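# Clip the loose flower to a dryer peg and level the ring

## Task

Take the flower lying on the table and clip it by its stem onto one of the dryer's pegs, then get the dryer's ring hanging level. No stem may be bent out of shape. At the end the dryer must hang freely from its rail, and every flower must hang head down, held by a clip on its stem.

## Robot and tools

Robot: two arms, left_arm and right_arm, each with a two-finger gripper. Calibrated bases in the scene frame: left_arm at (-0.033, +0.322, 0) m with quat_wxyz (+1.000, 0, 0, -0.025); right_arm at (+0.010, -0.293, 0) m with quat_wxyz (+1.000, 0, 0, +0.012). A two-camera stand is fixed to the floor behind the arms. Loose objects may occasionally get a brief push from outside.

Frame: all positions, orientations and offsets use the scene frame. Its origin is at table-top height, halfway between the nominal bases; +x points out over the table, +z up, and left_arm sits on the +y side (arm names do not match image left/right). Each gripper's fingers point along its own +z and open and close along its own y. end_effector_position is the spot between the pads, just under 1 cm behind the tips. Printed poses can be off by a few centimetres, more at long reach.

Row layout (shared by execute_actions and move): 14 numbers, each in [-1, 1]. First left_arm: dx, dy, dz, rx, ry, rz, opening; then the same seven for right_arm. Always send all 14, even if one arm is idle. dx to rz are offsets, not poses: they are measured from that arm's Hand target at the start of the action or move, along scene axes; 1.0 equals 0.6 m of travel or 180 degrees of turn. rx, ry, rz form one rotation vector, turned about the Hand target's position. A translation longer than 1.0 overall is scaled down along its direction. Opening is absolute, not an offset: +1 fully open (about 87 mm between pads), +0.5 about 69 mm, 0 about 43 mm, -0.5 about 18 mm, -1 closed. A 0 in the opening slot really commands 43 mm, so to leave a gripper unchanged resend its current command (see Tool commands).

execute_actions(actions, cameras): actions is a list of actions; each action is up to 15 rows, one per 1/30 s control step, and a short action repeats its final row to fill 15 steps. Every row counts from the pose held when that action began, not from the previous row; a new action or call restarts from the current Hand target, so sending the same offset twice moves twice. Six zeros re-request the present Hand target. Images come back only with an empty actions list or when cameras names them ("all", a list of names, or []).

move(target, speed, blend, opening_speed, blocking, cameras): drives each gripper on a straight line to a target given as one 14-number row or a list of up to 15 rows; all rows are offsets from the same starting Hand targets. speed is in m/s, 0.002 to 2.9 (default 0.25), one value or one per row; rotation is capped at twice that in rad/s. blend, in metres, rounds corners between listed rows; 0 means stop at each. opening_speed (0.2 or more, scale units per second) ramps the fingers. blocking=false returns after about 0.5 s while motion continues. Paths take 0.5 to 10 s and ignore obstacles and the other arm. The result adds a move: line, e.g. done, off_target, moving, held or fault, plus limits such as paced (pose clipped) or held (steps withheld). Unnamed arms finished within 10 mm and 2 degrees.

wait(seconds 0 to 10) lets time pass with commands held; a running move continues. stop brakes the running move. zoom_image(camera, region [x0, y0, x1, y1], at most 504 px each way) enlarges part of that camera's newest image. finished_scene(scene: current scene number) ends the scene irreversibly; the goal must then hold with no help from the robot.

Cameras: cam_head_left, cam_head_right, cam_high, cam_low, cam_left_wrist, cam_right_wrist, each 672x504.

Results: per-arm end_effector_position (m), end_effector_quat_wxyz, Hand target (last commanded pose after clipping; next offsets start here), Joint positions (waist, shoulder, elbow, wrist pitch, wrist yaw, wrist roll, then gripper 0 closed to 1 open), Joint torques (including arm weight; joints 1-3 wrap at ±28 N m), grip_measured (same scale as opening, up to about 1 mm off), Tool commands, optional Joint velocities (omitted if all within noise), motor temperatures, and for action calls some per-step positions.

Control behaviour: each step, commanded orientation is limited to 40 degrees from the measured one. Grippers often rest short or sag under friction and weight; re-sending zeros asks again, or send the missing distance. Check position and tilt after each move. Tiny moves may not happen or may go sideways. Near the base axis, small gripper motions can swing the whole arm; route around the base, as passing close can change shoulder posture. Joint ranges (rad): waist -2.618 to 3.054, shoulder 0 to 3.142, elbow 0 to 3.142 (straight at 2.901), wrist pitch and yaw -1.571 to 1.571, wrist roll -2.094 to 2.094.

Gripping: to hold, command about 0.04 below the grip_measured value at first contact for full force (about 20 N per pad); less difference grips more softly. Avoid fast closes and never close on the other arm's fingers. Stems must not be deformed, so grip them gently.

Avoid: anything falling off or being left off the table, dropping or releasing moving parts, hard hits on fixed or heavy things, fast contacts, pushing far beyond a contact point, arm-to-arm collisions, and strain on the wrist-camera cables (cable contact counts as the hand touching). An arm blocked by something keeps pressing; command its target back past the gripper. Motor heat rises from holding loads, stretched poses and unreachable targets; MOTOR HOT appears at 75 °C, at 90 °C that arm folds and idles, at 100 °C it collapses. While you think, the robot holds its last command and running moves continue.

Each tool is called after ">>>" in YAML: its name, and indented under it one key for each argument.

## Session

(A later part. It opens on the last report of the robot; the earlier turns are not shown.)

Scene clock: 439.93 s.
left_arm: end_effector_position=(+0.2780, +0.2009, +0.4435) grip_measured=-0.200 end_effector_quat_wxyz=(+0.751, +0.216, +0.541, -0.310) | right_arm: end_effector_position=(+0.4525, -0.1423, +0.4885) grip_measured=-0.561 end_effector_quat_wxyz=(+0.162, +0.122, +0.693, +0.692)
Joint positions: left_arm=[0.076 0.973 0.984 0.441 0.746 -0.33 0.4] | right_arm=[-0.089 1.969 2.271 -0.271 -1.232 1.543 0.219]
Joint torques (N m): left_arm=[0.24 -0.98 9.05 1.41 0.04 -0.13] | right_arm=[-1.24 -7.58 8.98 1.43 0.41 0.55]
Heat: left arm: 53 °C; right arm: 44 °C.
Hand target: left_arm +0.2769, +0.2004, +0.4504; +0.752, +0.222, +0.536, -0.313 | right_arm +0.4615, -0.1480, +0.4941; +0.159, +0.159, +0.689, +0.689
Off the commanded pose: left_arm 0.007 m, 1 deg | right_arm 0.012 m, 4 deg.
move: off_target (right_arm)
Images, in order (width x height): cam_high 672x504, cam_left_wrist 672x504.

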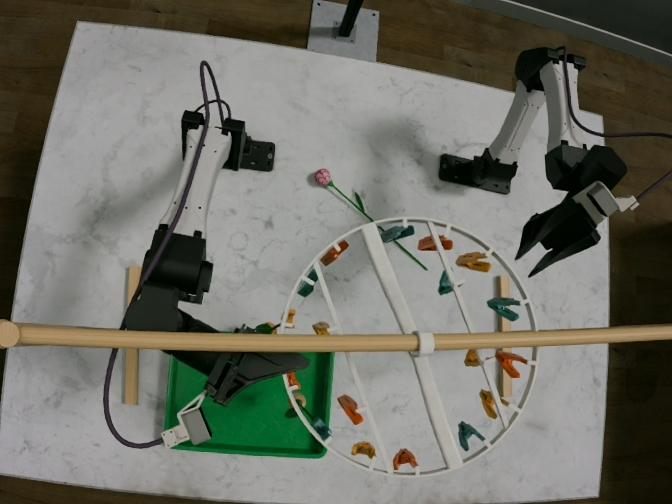

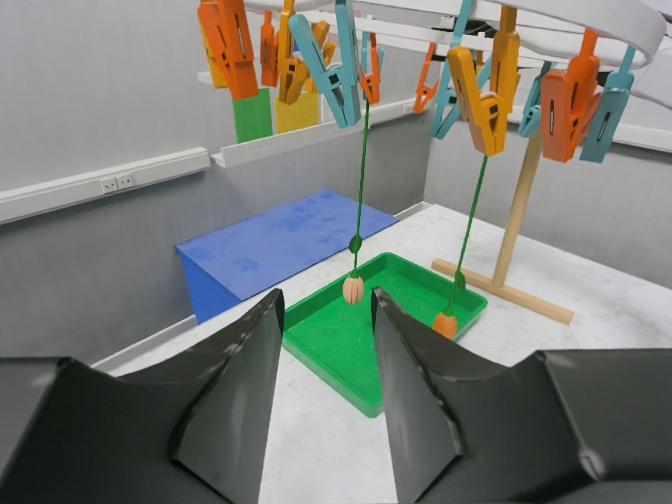

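>>> move:
  target:
    - [0,0,0,0,0,0,-0.2,0,-0.08,0,0,0,0,-0.6]
    - [0,0,0,0,0,0,-0.2,0,-0.08,0,0,0,0,0.4]
    - [0,0,0,0,0,0,-0.2,-0.073,-0.23,0,0,0,0,0.4]
  speed: [0.12,0.1,0.2]
  opening_speed: 1.0
  cameras: ["cam_high", "cam_left_wrist"]

Scene clock: 458.07 s.
left_arm: end_effector_position=(+0.2780, +0.2009, +0.4435) grip_measured=-0.200 end_effector_quat_wxyz=(+0.751, +0.216, +0.541, -0.310) | right_arm: end_effector_position=(+0.4315, -0.2859, +0.4858) grip_measured=+0.400 end_effector_quat_wxyz=(+0.160, +0.163, +0.688, +0.688)
Joint positions: left_arm=[0.076 0.973 0.984 0.441 0.746 -0.33 0.4] | right_arm=[-0.441 1.994 2.31 -0.338 -1.528 1.553 0.7]
Joint torques (N m): left_arm=[0.14 -0.92 8.9 1.45 0 -0.12] | right_arm=[-1.42 -11.17 4.74 1.39 -0.31 -0.02]
Heat: left arm: 53 °C; right arm: 42 °C.
Hand target: left_arm +0.2769, +0.2004, +0.4504; +0.752, +0.222, +0.536, -0.313 | right_arm +0.4178, -0.2859, +0.4940; +0.159, +0.159, +0.689, +0.689
Off the commanded pose: left_arm 0.007 m, 1 deg | right_arm 0.016 m, 0 deg.
move: off_target (right_arm); target 2's new opening was sent with right_arm's hand 0.009 m and 4 deg from that target
Images, in order (width x height): cam_high 672x504, cam_left_wrist 672x504.

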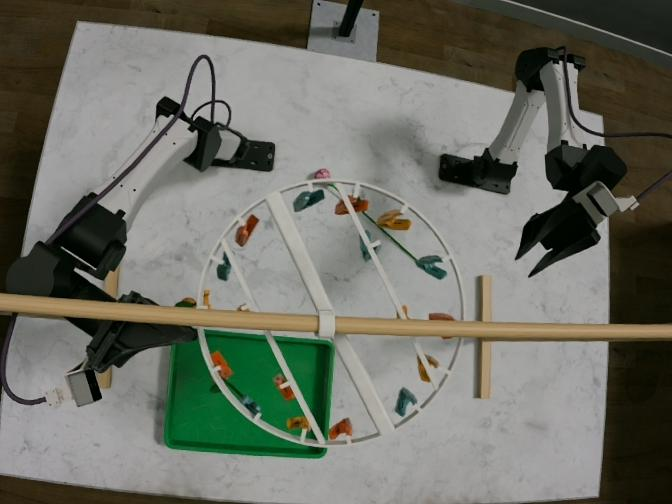

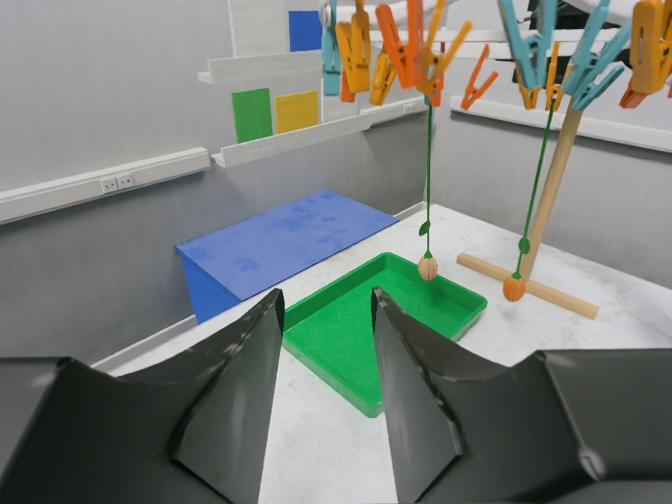

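>>> execute_actions:
  actions: []
  cameras: ["cam_right_wrist", "cam_low", "cam_head_left"]

Scene clock: 478.20 s.
left_arm: end_effector_position=(+0.2780, +0.2009, +0.4435) grip_measured=-0.200 end_effector_quat_wxyz=(+0.751, +0.216, +0.541, -0.310) | right_arm: end_effector_position=(+0.4314, -0.2859, +0.4858) grip_measured=+0.400 end_effector_quat_wxyz=(+0.160, +0.163, +0.689, +0.688)
Joint positions: left_arm=[0.076 0.973 0.984 0.441 0.746 -0.33 0.4] | right_arm=[-0.441 1.994 2.31 -0.338 -1.528 1.553 0.7]
Joint velocities: within noise
Joint torques (N m): left_arm=[0.21 -0.94 9.07 1.47 0.01 -0.06] | right_arm=[-1.4 -11.17 4.74 1.39 -0.34 -0.01]
Motor temperatures (°C): left_arm=[25 28 53 37 25 27 22] | right_arm=[24 38 37 40 22 23 23]
Heat: left arm: 53 °C; right arm: 40 °C.
Hand target: left_arm +0.2769, +0.2004, +0.4504; +0.752, +0.222, +0.536, -0.313 | right_arm +0.4178, -0.2859, +0.4940; +0.159, +0.159, +0.689, +0.689
Tool commands: left_gripper/opening=-0.2 right_gripper/opening=+0.4
Off the commanded pose: left_arm 0.007 m, 1 deg | right_arm 0.016 m, 0 deg.
Images, in order (width x height): cam_head_left 672x504, cam_low 672x504, cam_right_wrist 672x504.

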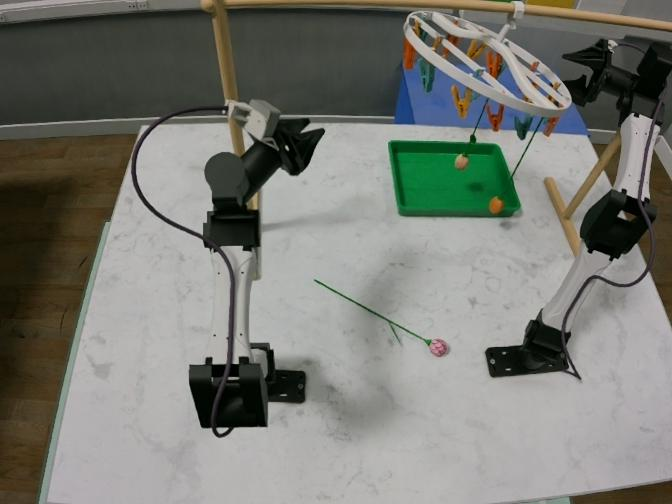

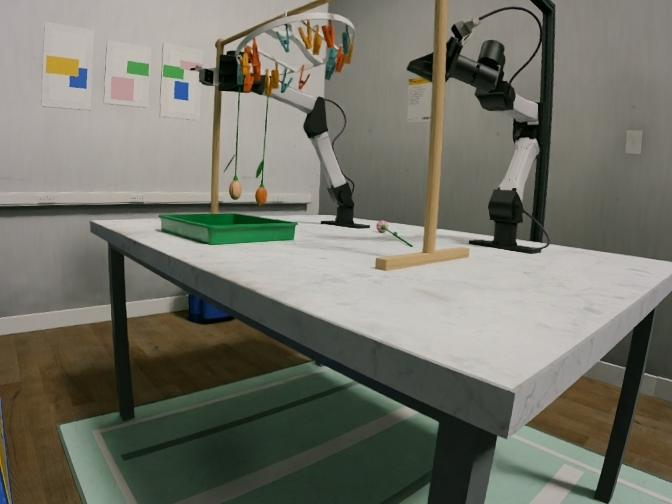

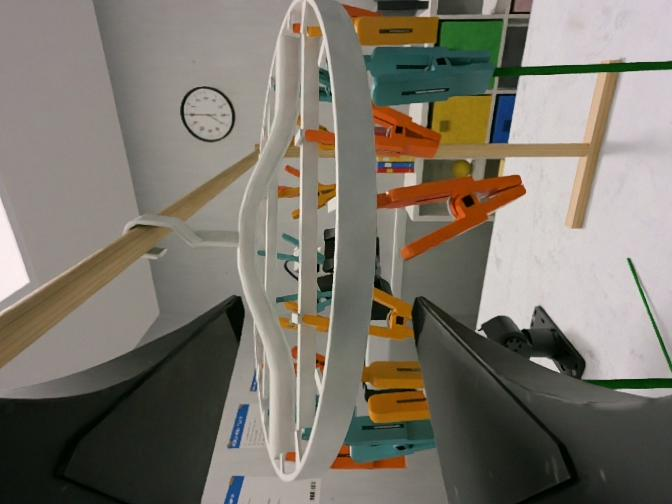

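>>> move:
  target:
    - [0,0,0,0,0,0,-0.2,-0.05,-0.107,0,0,0,-0.078,0.4]
    - [-0.11,0.113,0,0,0,0,-0.2,-0.346,-0.123,-0.073,0,0,-0.244,0.4]
  speed: 0.25
  blend: [0.01,0]
  cameras: ["cam_high"]

Scene clock: 508.30 s.
left_arm: end_effector_position=(+0.2093, +0.2668, +0.4582) grip_measured=-0.200 end_effector_quat_wxyz=(+0.761, +0.223, +0.527, -0.307) | right_arm: end_effector_position=(+0.2134, -0.3608, +0.4527) grip_measured=+0.400 end_effector_quat_wxyz=(+0.445, +0.423, +0.569, +0.548)
Joint positions: left_arm=[0.605 0.873 0.865 1.022 1.151 -0.956 0.4] | right_arm=[-1.315 0.968 1.286 -0.446 -1.54 1.4 0.7]
Joint torques (N m): left_arm=[0.27 0.39 5.11 0.56 -0.21 -0.12] | right_arm=[-0.8 -0.84 4.89 1.36 -0.46 0.1]
Heat: left arm: 53 °C; right arm: 40 °C.
Hand target: left_arm +0.2109, +0.2682, +0.4504; +0.752, +0.222, +0.536, -0.313 | right_arm +0.2102, -0.3598, +0.4502; +0.405, +0.406, +0.580, +0.579
Off the commanded pose: left_arm 0.008 m, 2 deg | right_arm 0.004 m, 6 deg.
joint sent to its limit (right arm) — joint 5 (wrist yaw), lower limit. The joint targets are off in orientation, not in position.
move: off_target (right_arm)
Images, in order (width x height): cam_high 672x504.

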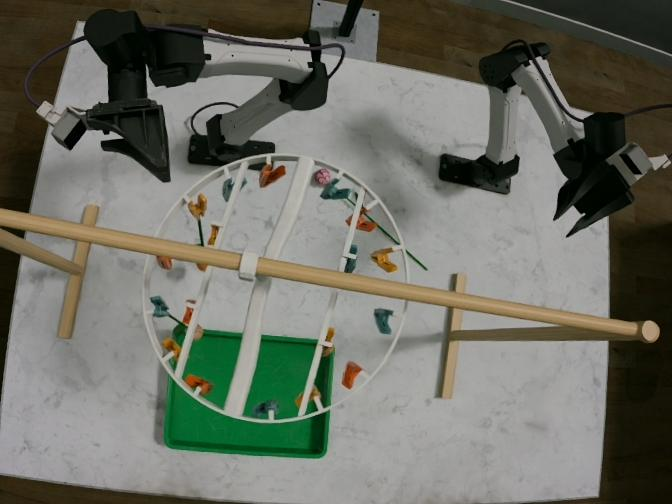

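>>> move:
  target: [0.182, -0.414, 0.133, 0.366, -0.3417, 0.0183, 0.4, 0, 0, 0, 0, 0, 0, 0.0]
  speed: 0.25
  cameras: ["cam_left_wrist", "cam_right_wrist", "cam_high"]

Scene clock: 565.50 s.
left_arm: end_effector_position=(+0.3169, +0.0218, +0.5300) grip_measured=+0.400 end_effector_quat_wxyz=(+0.688, +0.680, +0.183, +0.176) | right_arm: end_effector_position=(+0.2134, -0.3608, +0.4526) grip_measured=+0.000 end_effector_quat_wxyz=(+0.445, +0.423, +0.568, +0.548)
Joint positions: left_arm=[-0.585 1.519 1.922 -0.395 0.423 1.555 0.7] | right_arm=[-1.315 0.968 1.286 -0.447 -1.54 1.4 0.5]
Joint torques (N m): left_arm=[-0.49 -4 8.46 1.73 -0.1 0.09] | right_arm=[-0.8 -0.81 4.92 1.35 -0.46 0.1]
Motor temperatures (°C): left_arm=[25 27 48 33 25 27 22] | right_arm=[24 33 36 37 23 23 22]
Heat: left arm: 48 °C; right arm: 37 °C.
Hand target: left_arm +0.3201, +0.0197, +0.5302; +0.683, +0.683, +0.182, +0.183 | right_arm +0.2102, -0.3598, +0.4502; +0.405, +0.406, +0.580, +0.579
Off the commanded pose: left_arm 0.004 m, 1 deg | right_arm 0.004 m, 6 deg.
joint sent to its limit (right arm) — joint 5 (wrist yaw), lower limit. The joint targets are off in orientation, not in position.
move: off_target (right_arm)
Images, in order (width x height): cam_high 672x504, cam_left_wrist 672x504, cam_right_wrist 672x504.

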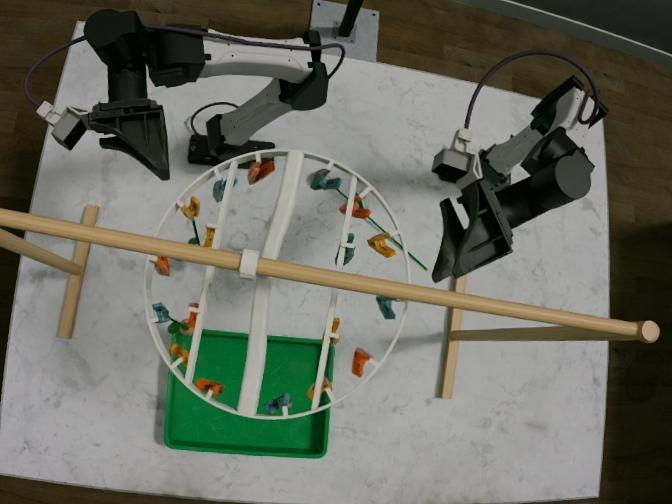

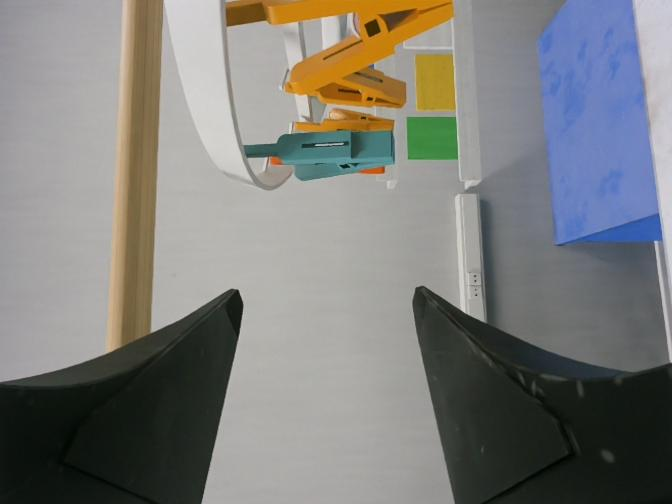

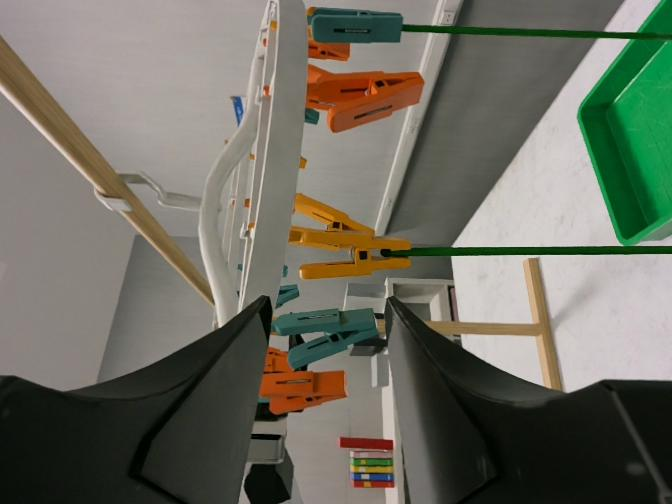

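>>> move:
  target: [-0.2018, -0.072, 0.042, 0, 0, 0.0833, 0.5, 0, 0, 0, 0, 0, 0, 0.0]
  speed: 0.25
  cameras: ["cam_left_wrist", "cam_high"]

Scene clock: 633.17 s.
left_arm: end_effector_position=(+0.1977, -0.0241, +0.5542) grip_measured=+0.500 end_effector_quat_wxyz=(+0.660, +0.652, +0.269, +0.260) | right_arm: end_effector_position=(+0.2134, -0.3608, +0.4526) grip_measured=+0.000 end_effector_quat_wxyz=(+0.445, +0.423, +0.568, +0.548)
Joint positions: left_arm=[-1.214 1.516 2.048 -0.524 -0.46 1.559 0.75] | right_arm=[-1.315 0.968 1.286 -0.447 -1.54 1.4 0.5]
Joint torques (N m): left_arm=[-0.43 -3.79 8.08 1.72 -0.18 0.06] | right_arm=[-0.8 -0.81 4.92 1.35 -0.46 0.1]
Motor temperatures (°C): left_arm=[25 29 49 38 25 27 22] | right_arm=[24 31 36 36 23 23 22]
Heat: left arm: 49 °C; right arm: 36 °C.
Hand target: left_arm +0.1989, -0.0234, +0.5555; +0.653, +0.654, +0.270, +0.271 | right_arm +0.2102, -0.3598, +0.4502; +0.405, +0.406, +0.580, +0.579
Off the commanded pose: left_arm 0.002 m, 1 deg | right_arm 0.004 m, 6 deg.
joint sent to its limit (right arm) — joint 5 (wrist yaw), lower limit. The joint targets are off in orientation, not in position.
move: off_target (right_arm)
Images, in order (width x height): cam_high 672x504, cam_left_wrist 672x504.

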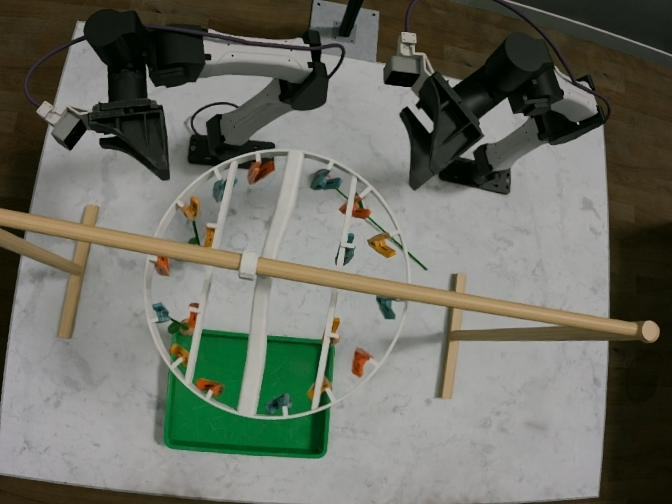

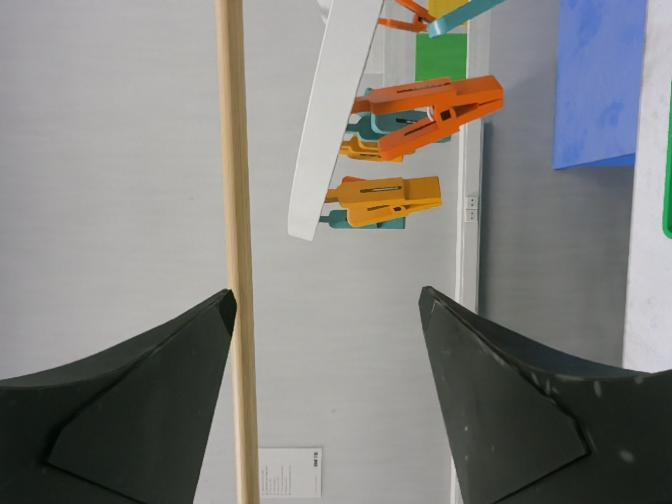

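>>> move:
  target:
    - [0.121, -0.1145, 0.02, 0, 0, 0, 0.5, 0, 0, 0, 0, 0, 0, 0.0]
    - [0.121, -0.1145, 0.02, 0, 0, 0, -0.6, 0, 0, 0, 0, 0, 0, 0.0]
  speed: [0.12,0.1]
  opening_speed: 0.8
  cameras: ["cam_left_wrist"]

Scene clock: 657.40 s.
left_arm: end_effector_position=(+0.2681, -0.0862, +0.5731) grip_measured=-0.593 end_effector_quat_wxyz=(+0.667, +0.640, +0.268, +0.273) | right_arm: end_effector_position=(+0.2134, -0.3608, +0.4526) grip_measured=+0.000 end_effector_quat_wxyz=(+0.445, +0.423, +0.568, +0.548)
Joint positions: left_arm=[-1.081 2.056 2.849 -0.753 -0.345 1.577 0.204] | right_arm=[-1.315 0.968 1.286 -0.447 -1.54 1.4 0.5]
Joint torques (N m): left_arm=[0.23 -6.54 6.34 1.78 0.12 -0.02] | right_arm=[-0.8 -0.81 4.92 1.36 -0.46 0.1]
Heat: left arm: 50 °C; right arm: 35 °C.
Hand target: left_arm +0.2715, -0.0921, +0.5675; +0.653, +0.654, +0.270, +0.271 | right_arm +0.2102, -0.3598, +0.4502; +0.405, +0.406, +0.580, +0.579
Off the commanded pose: left_arm 0.009 m, 2 deg | right_arm 0.004 m, 6 deg.
elbow stopped short (left arm): the move would have taken joint 3 (elbow) straighter than the controller allows.
joint sent to its limit (right arm) — joint 5 (wrist yaw), lower limit. The joint targets are off in orientation, not in position.
move: off_target (right_arm); target 2's new opening was sent with left_arm's hand 0.010 m and 3 deg from that target
Images, in order (width x height): cam_left_wrist 672x504.

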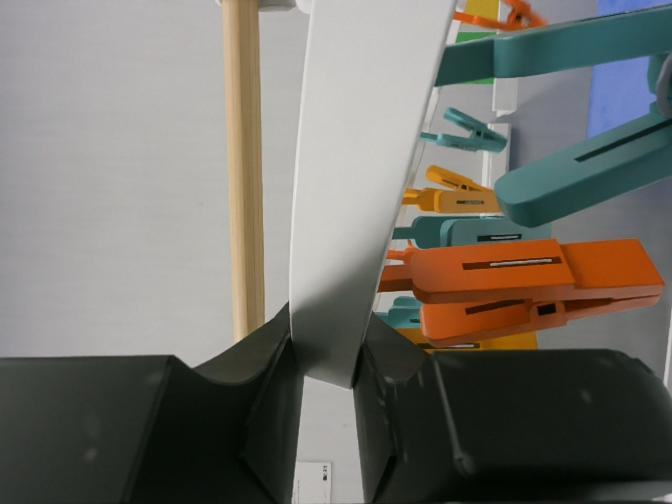

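>>> move:
  target:
    - [-0.051, 0.047, -0.029, 0, 0, 0.03, -0.64, 0, 0, 0, 0, 0, 0, 0.0]
    - [-0.0875, 0.0835, -0.046, 0, 0, 0.0556, -0.64, 0, 0, 0, 0, 0, 0, 0.0]
    - [-0.0875, 0.0835, -0.046, 0, 0, 0.0556, 0.5, 0, 0, 0, 0, 0, 0, 0.0]
    - [-0.182, 0.149, -0.03, 0, 0, 0.0556, 0.5, 0, 0, 0, 0, 0, 0, 0.0]
  speed: [0.1,0.1,0.1,0.15]
  blend: [0.02,0,0,0]
  opening_speed: 1.0
  cameras: ["cam_left_wrist", "cam_high"]

Scene clock: 676.00 s.
left_arm: end_effector_position=(+0.1626, -0.0074, +0.5536) grip_measured=+0.500 end_effector_quat_wxyz=(+0.638, +0.623, +0.324, +0.316) | right_arm: end_effector_position=(+0.2134, -0.3608, +0.4526) grip_measured=+0.000 end_effector_quat_wxyz=(+0.445, +0.423, +0.568, +0.548)
Joint positions: left_arm=[-1.41 1.509 2.027 -0.497 -0.83 1.566 0.75] | right_arm=[-1.315 0.968 1.286 -0.447 -1.54 1.4 0.5]
Joint torques (N m): left_arm=[-0.51 -5.67 4.27 1.56 -0.23 -0.05] | right_arm=[-0.8 -0.81 4.92 1.35 -0.46 0.1]
Heat: left arm: 48 °C; right arm: 35 °C.
Hand target: left_arm +0.1624, -0.0027, +0.5495; +0.627, +0.628, +0.326, +0.326 | right_arm +0.2102, -0.3598, +0.4502; +0.405, +0.406, +0.580, +0.579
Off the commanded pose: left_arm 0.006 m, 2 deg | right_arm 0.004 m, 6 deg.
joint sent to its limit (right arm) — joint 5 (wrist yaw), lower limit. The joint targets are off in orientation, not in position.
move: off_target (right_arm); target 3's new opening was sent with left_arm's hand 0.015 m and 4 deg from that target
Images, in order (width x height): cam_high 672x504, cam_left_wrist 672x504.

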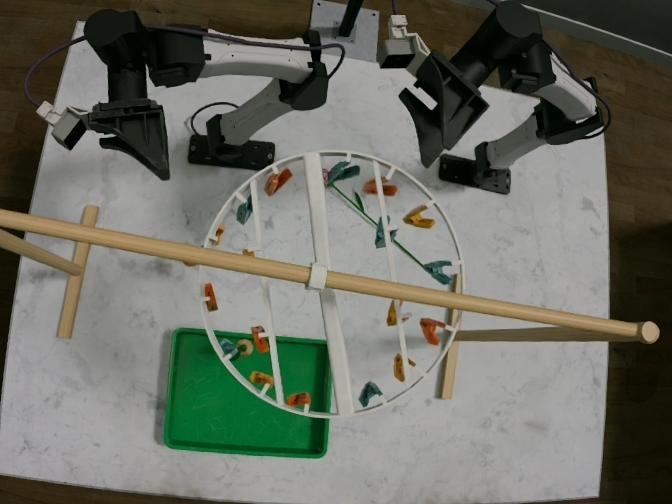

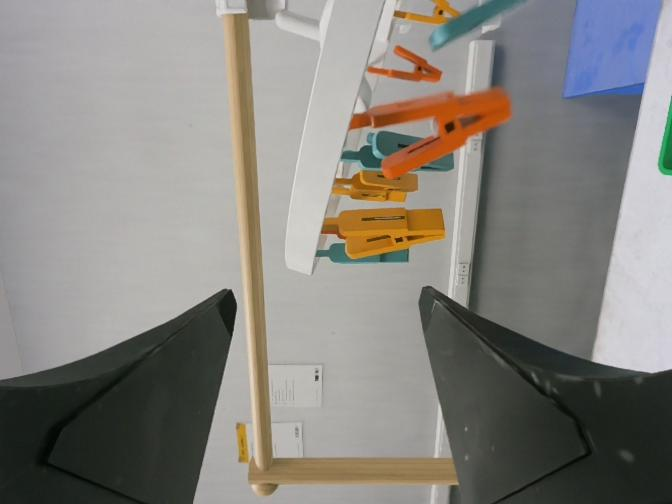

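>>> move:
  target:
    - [0.196, 0.3045, -0.166, -0.4351, 0.2568, -0.1265, -0.2, -0.017, -0.034, -0.467, -0.2037, 0.4567, -0.0523, 0.0]
    - [0.096, 0.6045, -0.166, -0.4351, 0.2568, -0.1265, -0.2, -0.034, 0.15, -0.5, -0.2037, 0.4567, -0.0523, 0.0]
  speed: [0.3,0.2]
  blend: [0.02,0]
  cameras: ["cam_high", "cam_right_wrist", "cam_head_left"]

Scene clock: 765.37 s.
left_arm: end_effector_position=(+0.2230, +0.3611, +0.4508) grip_measured=-0.200 end_effector_quat_wxyz=(+0.747, +0.143, +0.591, -0.267) | right_arm: end_effector_position=(+0.1963, -0.2683, +0.1510) grip_measured=+0.000 end_effector_quat_wxyz=(+0.073, +0.584, +0.808, -0.042)
Joint positions: left_arm=[0.973 1.137 0.977 1.489 1.3 -1.426 0.4] | right_arm=[0.043 1.24 1.166 -1.437 0.157 1.313 0.5]
Joint torques (N m): left_arm=[0.39 -1.51 4.66 0.87 -0.64 -0.17] | right_arm=[0.13 -3.71 4.89 0.31 0.21 0.16]
Heat: left arm: 46 °C; right arm: 35 °C.
Hand target: left_arm +0.2200, +0.3600, +0.4499; +0.752, +0.222, +0.536, -0.313 | right_arm +0.1898, -0.2698, +0.1501; +0.071, +0.585, +0.806, -0.051
Off the commanded pose: left_arm 0.003 m, 12 deg | right_arm 0.007 m, 1 deg.
joint sent to its limit (left arm) — joint 4 (wrist pitch), upper limit. The joint targets are off in orientation, not in position.
move: off_target (left_arm)
Images, in order (width x height): cam_head_left 672x504, cam_high 672x504, cam_right_wrist 672x504.

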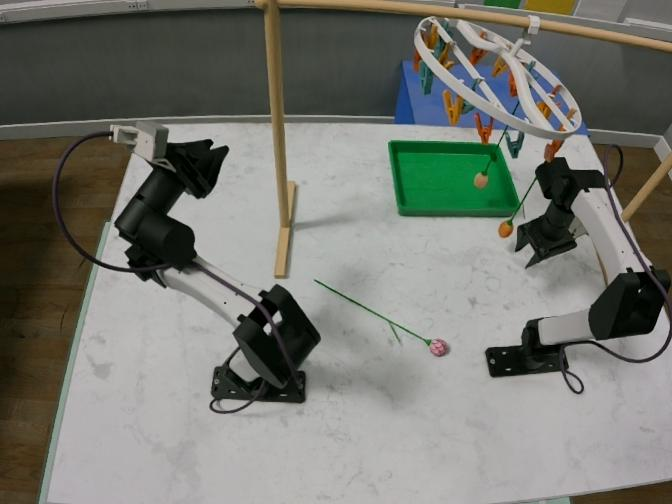

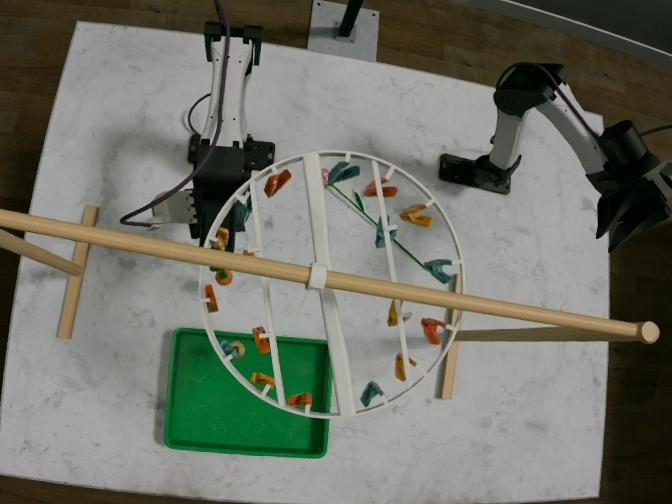

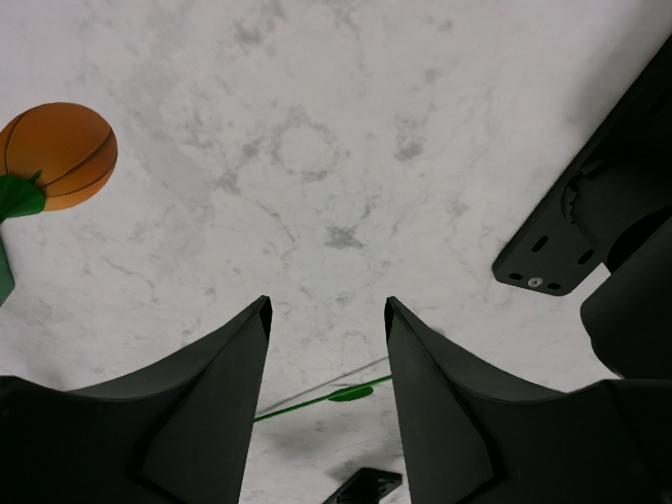

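>>> move:
  target:
    - [0,0,0,0,0,0,-0.2,-0.033,0.183,0,0,0,0,0.0]
    - [0,0,0,0,0,0,-0.2,-0.033,0.316,0,0,0,0.2889,0.0]
    - [0,0,0,0,0,0,-0.2,-0.033,0.5,0,0,0,0.5111,0.0]
    - [0,0,0,0,0,0,-0.2,0,0.7,0,0,0,0.7194,0.0]
  speed: 0.22
  blend: [0.03,0.03,0.03,0]
  cameras: ["cam_high", "cam_right_wrist"]

Scene clock: 780.47 s.
left_arm: end_effector_position=(+0.2230, +0.3611, +0.4510) grip_measured=-0.200 end_effector_quat_wxyz=(+0.748, +0.143, +0.591, -0.268) | right_arm: end_effector_position=(+0.1933, +0.1481, +0.1473) grip_measured=+0.000 end_effector_quat_wxyz=(+0.121, -0.471, +0.871, +0.071)
Joint positions: left_arm=[0.973 1.137 0.977 1.489 1.299 -1.427 0.4] | right_arm=[1.153 2.48 2.749 -1.562 0.042 0.18 0.5]
Joint torques (N m): left_arm=[0.25 -1.47 4.78 0.85 -0.64 -0.11] | right_arm=[0.06 -10.35 8.24 0.84 -0.22 -0.05]
Heat: left arm: 45 °C; right arm: 35 °C.
Hand target: left_arm +0.2200, +0.3600, +0.4499; +0.752, +0.222, +0.536, -0.313 | right_arm +0.1899, +0.1502, +0.1501; +0.076, -0.479, +0.873, +0.042
Off the commanded pose: left_arm 0.003 m, 12 deg | right_arm 0.005 m, 6 deg.
joint sent to its limit (left arm) — joint 4 (wrist pitch), upper limit. The joint targets are off in orientation, not in position.
joint sent to its limit (right arm) — joint 4 (wrist pitch), lower limit. The joint targets are off in orientation, not in position.
move: off_target (left_arm, right_arm)
Images, in order (width x height): cam_high 672x504, cam_right_wrist 672x504.

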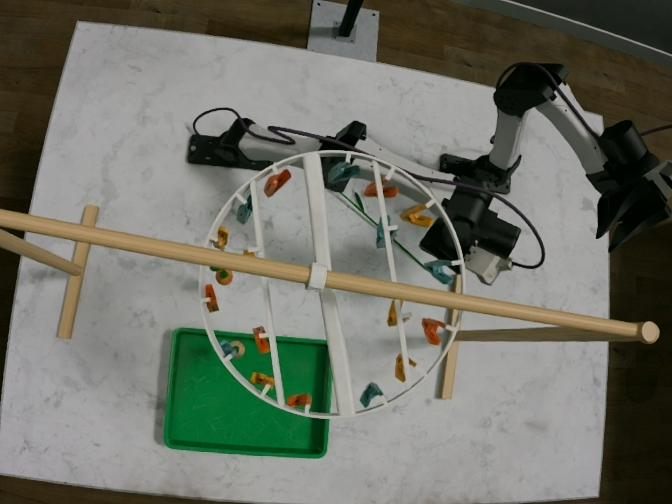

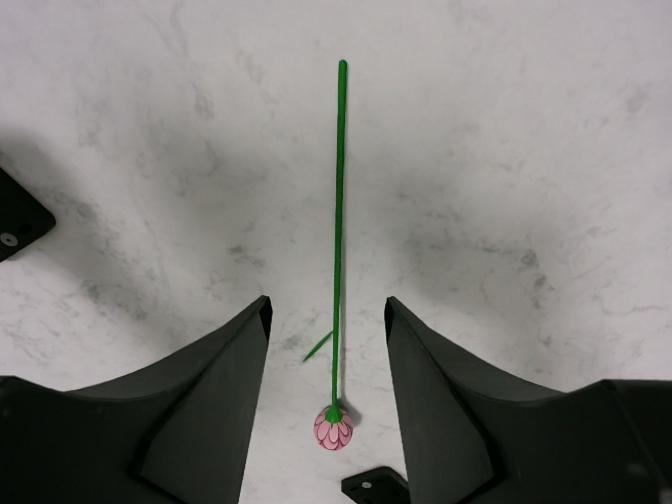

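>>> move:
  target: [0,0,0,0,0,0,-0.2,0.006,-0.004,-0.2,0,0,0,0.0]
  speed: 0.12
  cameras: ["cam_right_wrist"]

Scene clock: 809.20 s.
left_arm: end_effector_position=(+0.2230, +0.3611, +0.4510) grip_measured=-0.200 end_effector_quat_wxyz=(+0.748, +0.143, +0.591, -0.268) | right_arm: end_effector_position=(+0.1925, +0.1456, +0.0293) grip_measured=+0.000 end_effector_quat_wxyz=(+0.074, -0.479, +0.874, +0.032)
Joint positions: left_arm=[0.973 1.137 0.977 1.489 1.299 -1.427 0.4] | right_arm=[1.153 2.458 2.225 -1.183 0.041 0.172 0.5]
Joint torques (N m): left_arm=[0.28 -1.7 4.53 0.86 -0.6 -0.16] | right_arm=[-0.72 -12.33 5.01 1.01 -0.22 -0.02]
Motor temperatures (°C): left_arm=[25 29 45 34 26 27 22] | right_arm=[24 37 37 33 23 23 22]
Heat: left arm: 45 °C; right arm: 37 °C.
Hand target: left_arm +0.2200, +0.3600, +0.4499; +0.752, +0.222, +0.536, -0.313 | right_arm +0.1936, +0.1479, +0.0302; +0.076, -0.479, +0.873, +0.042
Off the commanded pose: left_arm 0.003 m, 12 deg | right_arm 0.002 m, 1 deg.
joint sent to its limit (left arm) — joint 4 (wrist pitch), upper limit. The joint targets are off in orientation, not in position.
move: off_target (left_arm)
Images, in order (width x height): cam_right_wrist 672x504.

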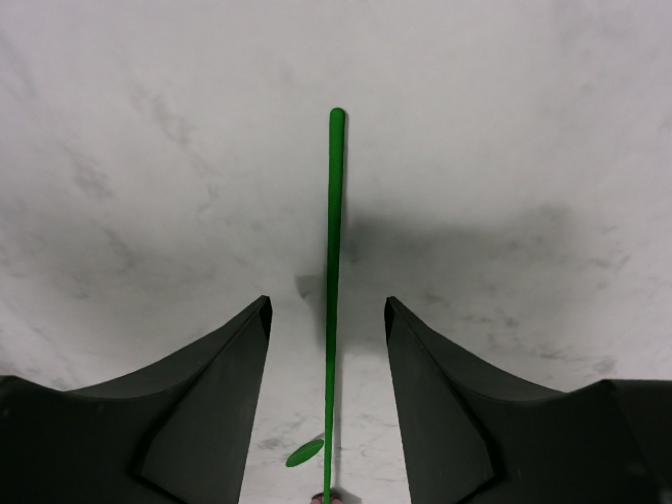

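>>> move:
  target:
    - [0,0,0,0,0,0,-0.2,0.0,0.0,-0.028,0,0,0,0.0]
    - [0,0,0,0,0,0,-0.2,0.0,0.0,-0.028,0,0,0,-0.96]
  speed: 0.04
  opening_speed: 0.8
  cameras: ["cam_right_wrist"]

Scene clock: 822.40 s.
left_arm: end_effector_position=(+0.2230, +0.3611, +0.4510) grip_measured=-0.200 end_effector_quat_wxyz=(+0.748, +0.143, +0.591, -0.268) | right_arm: end_effector_position=(+0.1925, +0.1457, +0.0134) grip_measured=-0.867 end_effector_quat_wxyz=(+0.074, -0.479, +0.874, +0.033)
Joint positions: left_arm=[0.973 1.137 0.977 1.489 1.299 -1.427 0.4] | right_arm=[1.153 2.458 2.163 -1.118 0.041 0.172 0.067]
Joint torques (N m): left_arm=[0.24 -1.51 4.63 0.84 -0.61 -0.16] | right_arm=[-0.72 -12.14 5.08 1.02 -0.22 -0.02]
Heat: left arm: 45 °C; right arm: 39 °C.
Hand target: left_arm +0.2200, +0.3600, +0.4499; +0.752, +0.222, +0.536, -0.313 | right_arm +0.1935, +0.1478, +0.0134; +0.076, -0.479, +0.873, +0.042
Off the commanded pose: left_arm 0.003 m, 12 deg | right_arm 0.002 m, 1 deg.
joint sent to its limit (left arm) — joint 4 (wrist pitch), upper limit. The joint targets are off in orientation, not in position.
move: off_target (left_arm)
Images, in order (width x height): cam_right_wrist 672x504.

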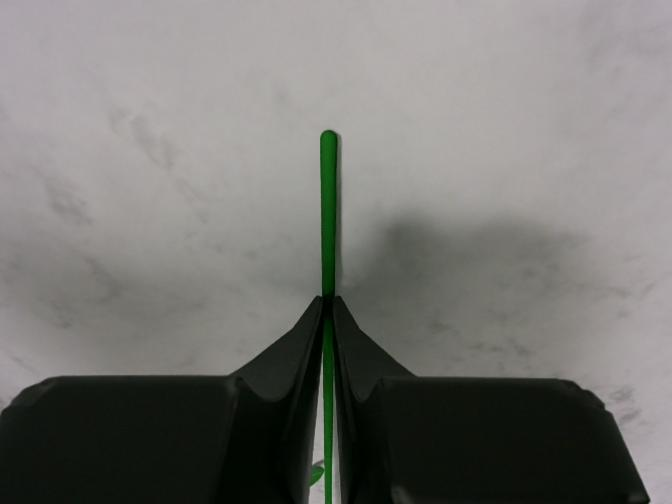

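>>> move:
  target:
    - [0,0,0,0,0,0,-0.2,0,0,0,0,0,0,-0.5]
    - [0,0,0,0,0,0,-0.2,0,0,0.004,0.0795,-0.0509,0.0014,-0.5]
    - [0,0,0,0,0,0,-0.2,0,0,0.004,0.0795,-0.0509,0.0014,-0.96]
  speed: 0.15
  opening_speed: 1.0
  cameras: ["cam_right_wrist"]

Scene clock: 858.23 s.
left_arm: end_effector_position=(+0.2230, +0.3611, +0.4510) grip_measured=-0.200 end_effector_quat_wxyz=(+0.748, +0.143, +0.591, -0.268) | right_arm: end_effector_position=(+0.1931, +0.1433, +0.0102) grip_measured=-0.859 end_effector_quat_wxyz=(+0.190, -0.469, +0.856, +0.104)
Joint positions: left_arm=[0.973 1.137 0.977 1.489 1.299 -1.427 0.4] | right_arm=[1.164 2.161 1.603 -0.583 0.079 0.168 0.07]
Joint torques (N m): left_arm=[0.13 -1.46 4.45 0.79 -0.63 -0.11] | right_arm=[0.09 -11.55 4.98 1.71 0.01 0]
Motor temperatures (°C): left_arm=[25 28 44 33 26 27 22] | right_arm=[24 44 35 32 22 23 23]
Heat: left arm: 44 °C; right arm: 44 °C.
Hand target: left_arm +0.2200, +0.3600, +0.4499; +0.752, +0.222, +0.536, -0.313 | right_arm +0.1936, +0.1478, +0.0158; +0.204, -0.470, +0.851, +0.112
Off the commanded pose: left_arm 0.003 m, 12 deg | right_arm 0.007 m, 2 deg.
joint sent to its limit (left arm) — joint 4 (wrist pitch), upper limit. The joint targets are off in orientation, not in position.
move: off_target (left_arm); target 3's new opening was sent with right_arm's hand 0.010 m and 3 deg from that target
Images, in order (width x height): cam_right_wrist 672x504.

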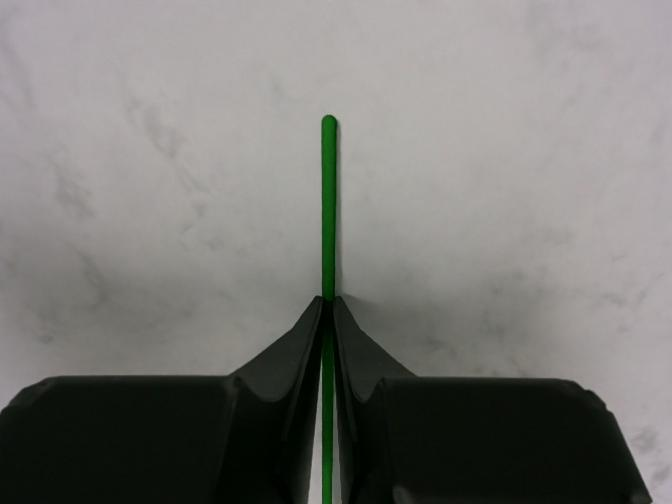

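>>> move:
  target:
    - [0,0,0,0,0,0,-0.2,0,0,0.392,0,0,0,-0.96]
    - [0.08,-0.372,0.008,0,0,-0.1667,-0.2,0.027,-0.246,0.5737,0.2763,-0.4184,-0.214,-0.96]
  speed: [0.15,0.22]
  blend: [0.02,0]
  cameras: ["cam_high", "cam_left_wrist", "cam_right_wrist"]

Scene clock: 889.30 s.
left_arm: end_effector_position=(+0.2639, +0.1378, +0.4483) grip_measured=-0.200 end_effector_quat_wxyz=(+0.637, +0.353, +0.467, -0.502) | right_arm: end_effector_position=(+0.2102, +0.0061, +0.3529) grip_measured=-0.859 end_effector_quat_wxyz=(+0.817, -0.096, +0.566, +0.059)
Joint positions: left_arm=[0.011 1.307 1.1 1.057 1.138 -0.822 0.4] | right_arm=[1.451 1.414 0.78 1.466 1.092 -0.868 0.07]
Joint torques (N m): left_arm=[-0.55 -3.03 9.02 0.61 -0.54 0.17] | right_arm=[-0.62 -3.73 5.12 2.11 -0.7 -0.01]
Heat: left arm: 44 °C; right arm: 45 °C.
Hand target: left_arm +0.2680, +0.1368, +0.4546; +0.645, +0.353, +0.461, -0.497 | right_arm +0.2098, +0.0002, +0.3600; +0.841, -0.042, +0.536, +0.067
Off the commanded pose: left_arm 0.008 m, 1 deg | right_arm 0.009 m, 8 deg.
joint sent to its limit (right arm) — joint 4 (wrist pitch), upper limit. The joint targets are off in orientation, not in position.
move: off_target (right_arm)
Images, in order (width x height): cam_high 672x504, cam_left_wrist 672x504, cam_right_wrist 672x504.

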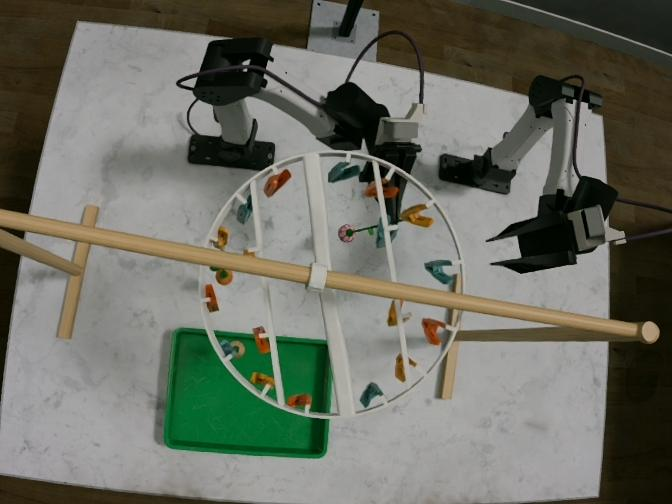

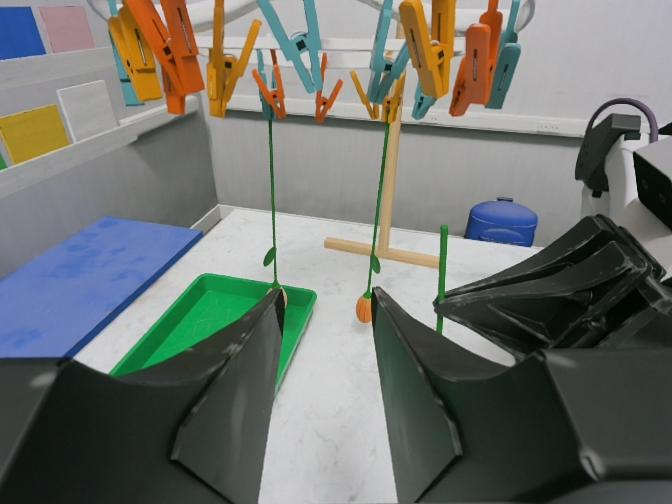

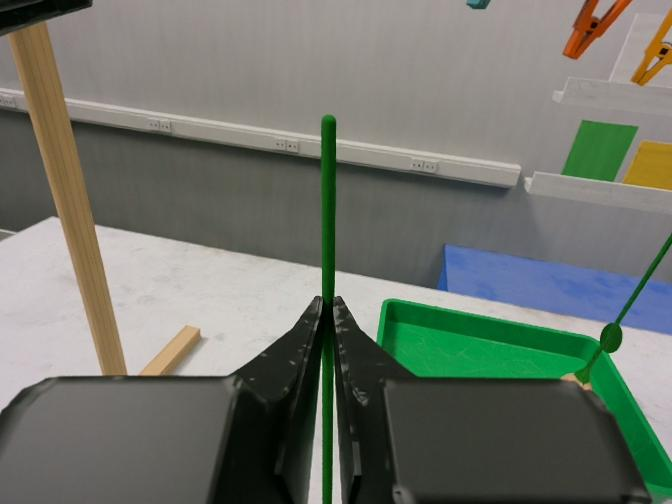

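>>> execute_actions:
  actions: []
  cameras: ["cam_high","cam_left_wrist","cam_right_wrist","cam_head_left"]

Scene clock: 913.57 s.
left_arm: end_effector_position=(+0.2640, +0.1378, +0.4483) grip_measured=-0.200 end_effector_quat_wxyz=(+0.637, +0.353, +0.467, -0.501) | right_arm: end_effector_position=(+0.2101, +0.0061, +0.3529) grip_measured=-0.859 end_effector_quat_wxyz=(+0.817, -0.096, +0.566, +0.059)
Joint positions: left_arm=[0.011 1.307 1.1 1.057 1.138 -0.822 0.4] | right_arm=[1.451 1.414 0.78 1.466 1.092 -0.868 0.07]
Joint velocities: within noise
Joint torques (N m): left_arm=[-0.5 -2.81 8.95 0.62 -0.51 0.11] | right_arm=[-0.62 -3.71 5.14 2.11 -0.7 -0.01]
Motor temperatures (°C): left_arm=[25 28 48 31 26 27 22] | right_arm=[24 40 35 34 23 23 24]
Heat: left arm: 48 °C; right arm: 40 °C.
Hand target: left_arm +0.2680, +0.1368, +0.4546; +0.645, +0.353, +0.461, -0.497 | right_arm +0.2098, +0.0002, +0.3600; +0.841, -0.042, +0.536, +0.067
Tool commands: left_gripper/opening=-0.2 right_gripper/opening=-0.96
Off the commanded pose: left_arm 0.008 m, 1 deg | right_arm 0.009 m, 8 deg.
Images, in order (width x height): cam_head_left 672x504, cam_high 672x504, cam_left_wrist 672x504, cam_right_wrist 672x504.

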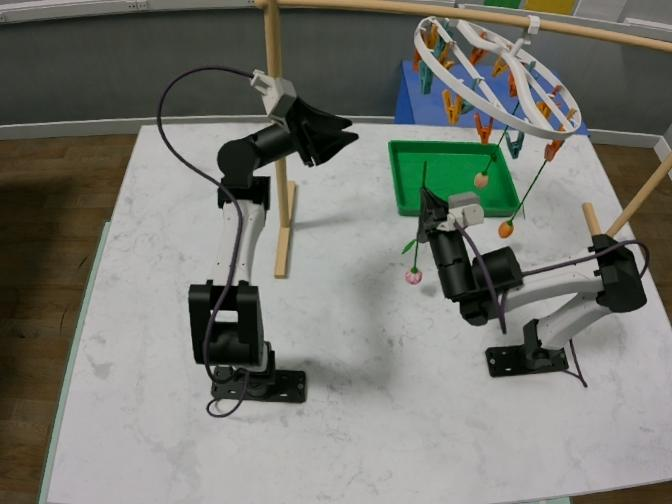

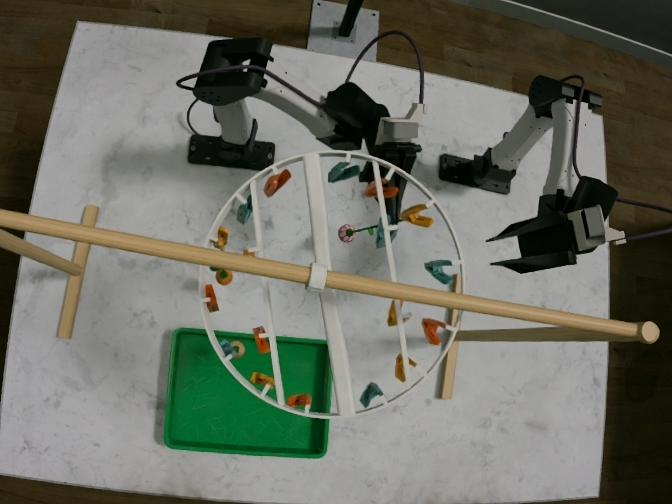

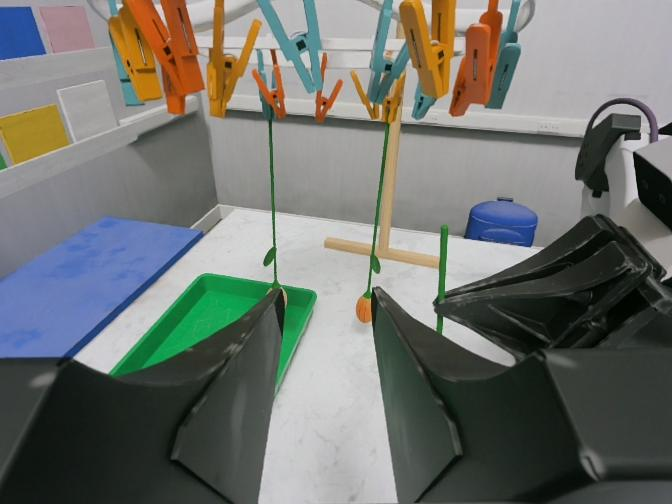

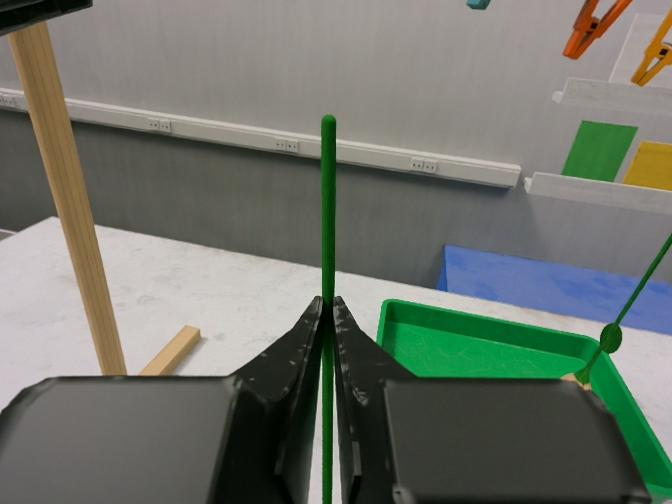

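>>> zoom_image:
  camera: "cam_left_wrist"
  region: [160, 0, 540, 140]

>>> zoom_image:
  camera: "cam_high"
  region: [380, 200, 480, 350]

Scaled by 1.326 from the camera's 672x504 image, which has a finer 960x720 frame.

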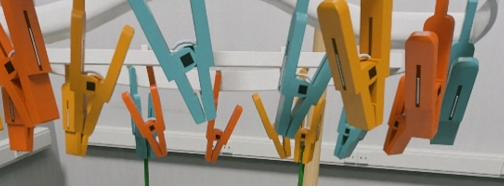

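Scaled by 3.360 from the camera's 672x504 image, which has a finer 960x720 frame.

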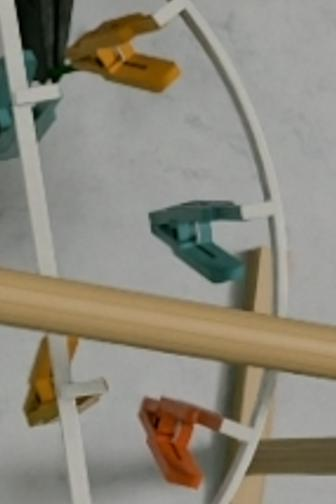

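>>> move:
  target: [0.0167, 0, 0.1333, 0, 0, 0, -0.2, 0, 0, 0, 0, 0, 0, -0.96]
  speed: 0.15
  cameras: ["cam_left_wrist"]

Scene clock: 939.83 s.
left_arm: end_effector_position=(+0.2737, +0.1376, +0.5310) grip_measured=-0.200 end_effector_quat_wxyz=(+0.640, +0.353, +0.464, -0.500) | right_arm: end_effector_position=(+0.2101, +0.0061, +0.3530) grip_measured=-0.859 end_effector_quat_wxyz=(+0.817, -0.096, +0.566, +0.059)
Joint positions: left_arm=[0.011 1.401 1.502 0.758 1.134 -0.822 0.4] | right_arm=[1.451 1.414 0.78 1.466 1.091 -0.868 0.07]
Joint torques (N m): left_arm=[-0.5 -2.92 8.35 0.6 -0.47 0.11] | right_arm=[-0.62 -3.71 5.12 2.11 -0.7 -0.01]
Heat: left arm: 49 °C; right arm: 37 °C.
Hand target: left_arm +0.2780, +0.1368, +0.5346; +0.645, +0.353, +0.461, -0.496 | right_arm +0.2098, +0.0002, +0.3600; +0.841, -0.042, +0.536, +0.067
Off the commanded pose: left_arm 0.006 m, 1 deg | right_arm 0.009 m, 8 deg.
joint sent to its limit (right arm) — joint 4 (wrist pitch), upper limit. The joint targets are off in orientation, not in position.
move: off_target (right_arm)
Images, in order (width x height): cam_left_wrist 672x504.

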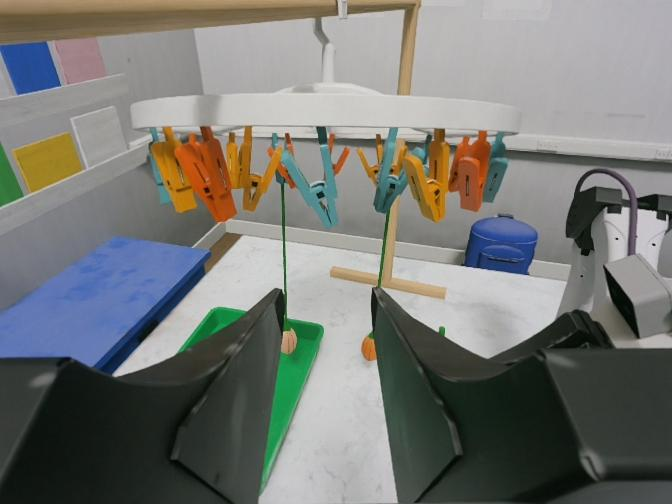

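>>> zoom_image:
  camera: "cam_left_wrist"
  region: [230, 90, 470, 250]

Scaled by 2.100 from the camera's 672x504 image, which has a finer 960x720 frame.

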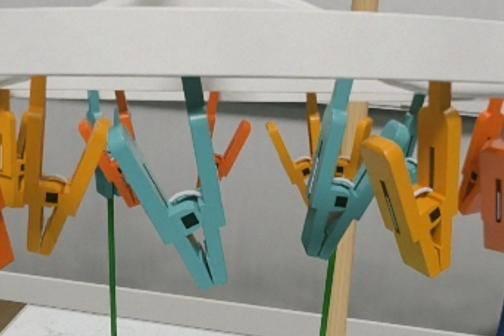

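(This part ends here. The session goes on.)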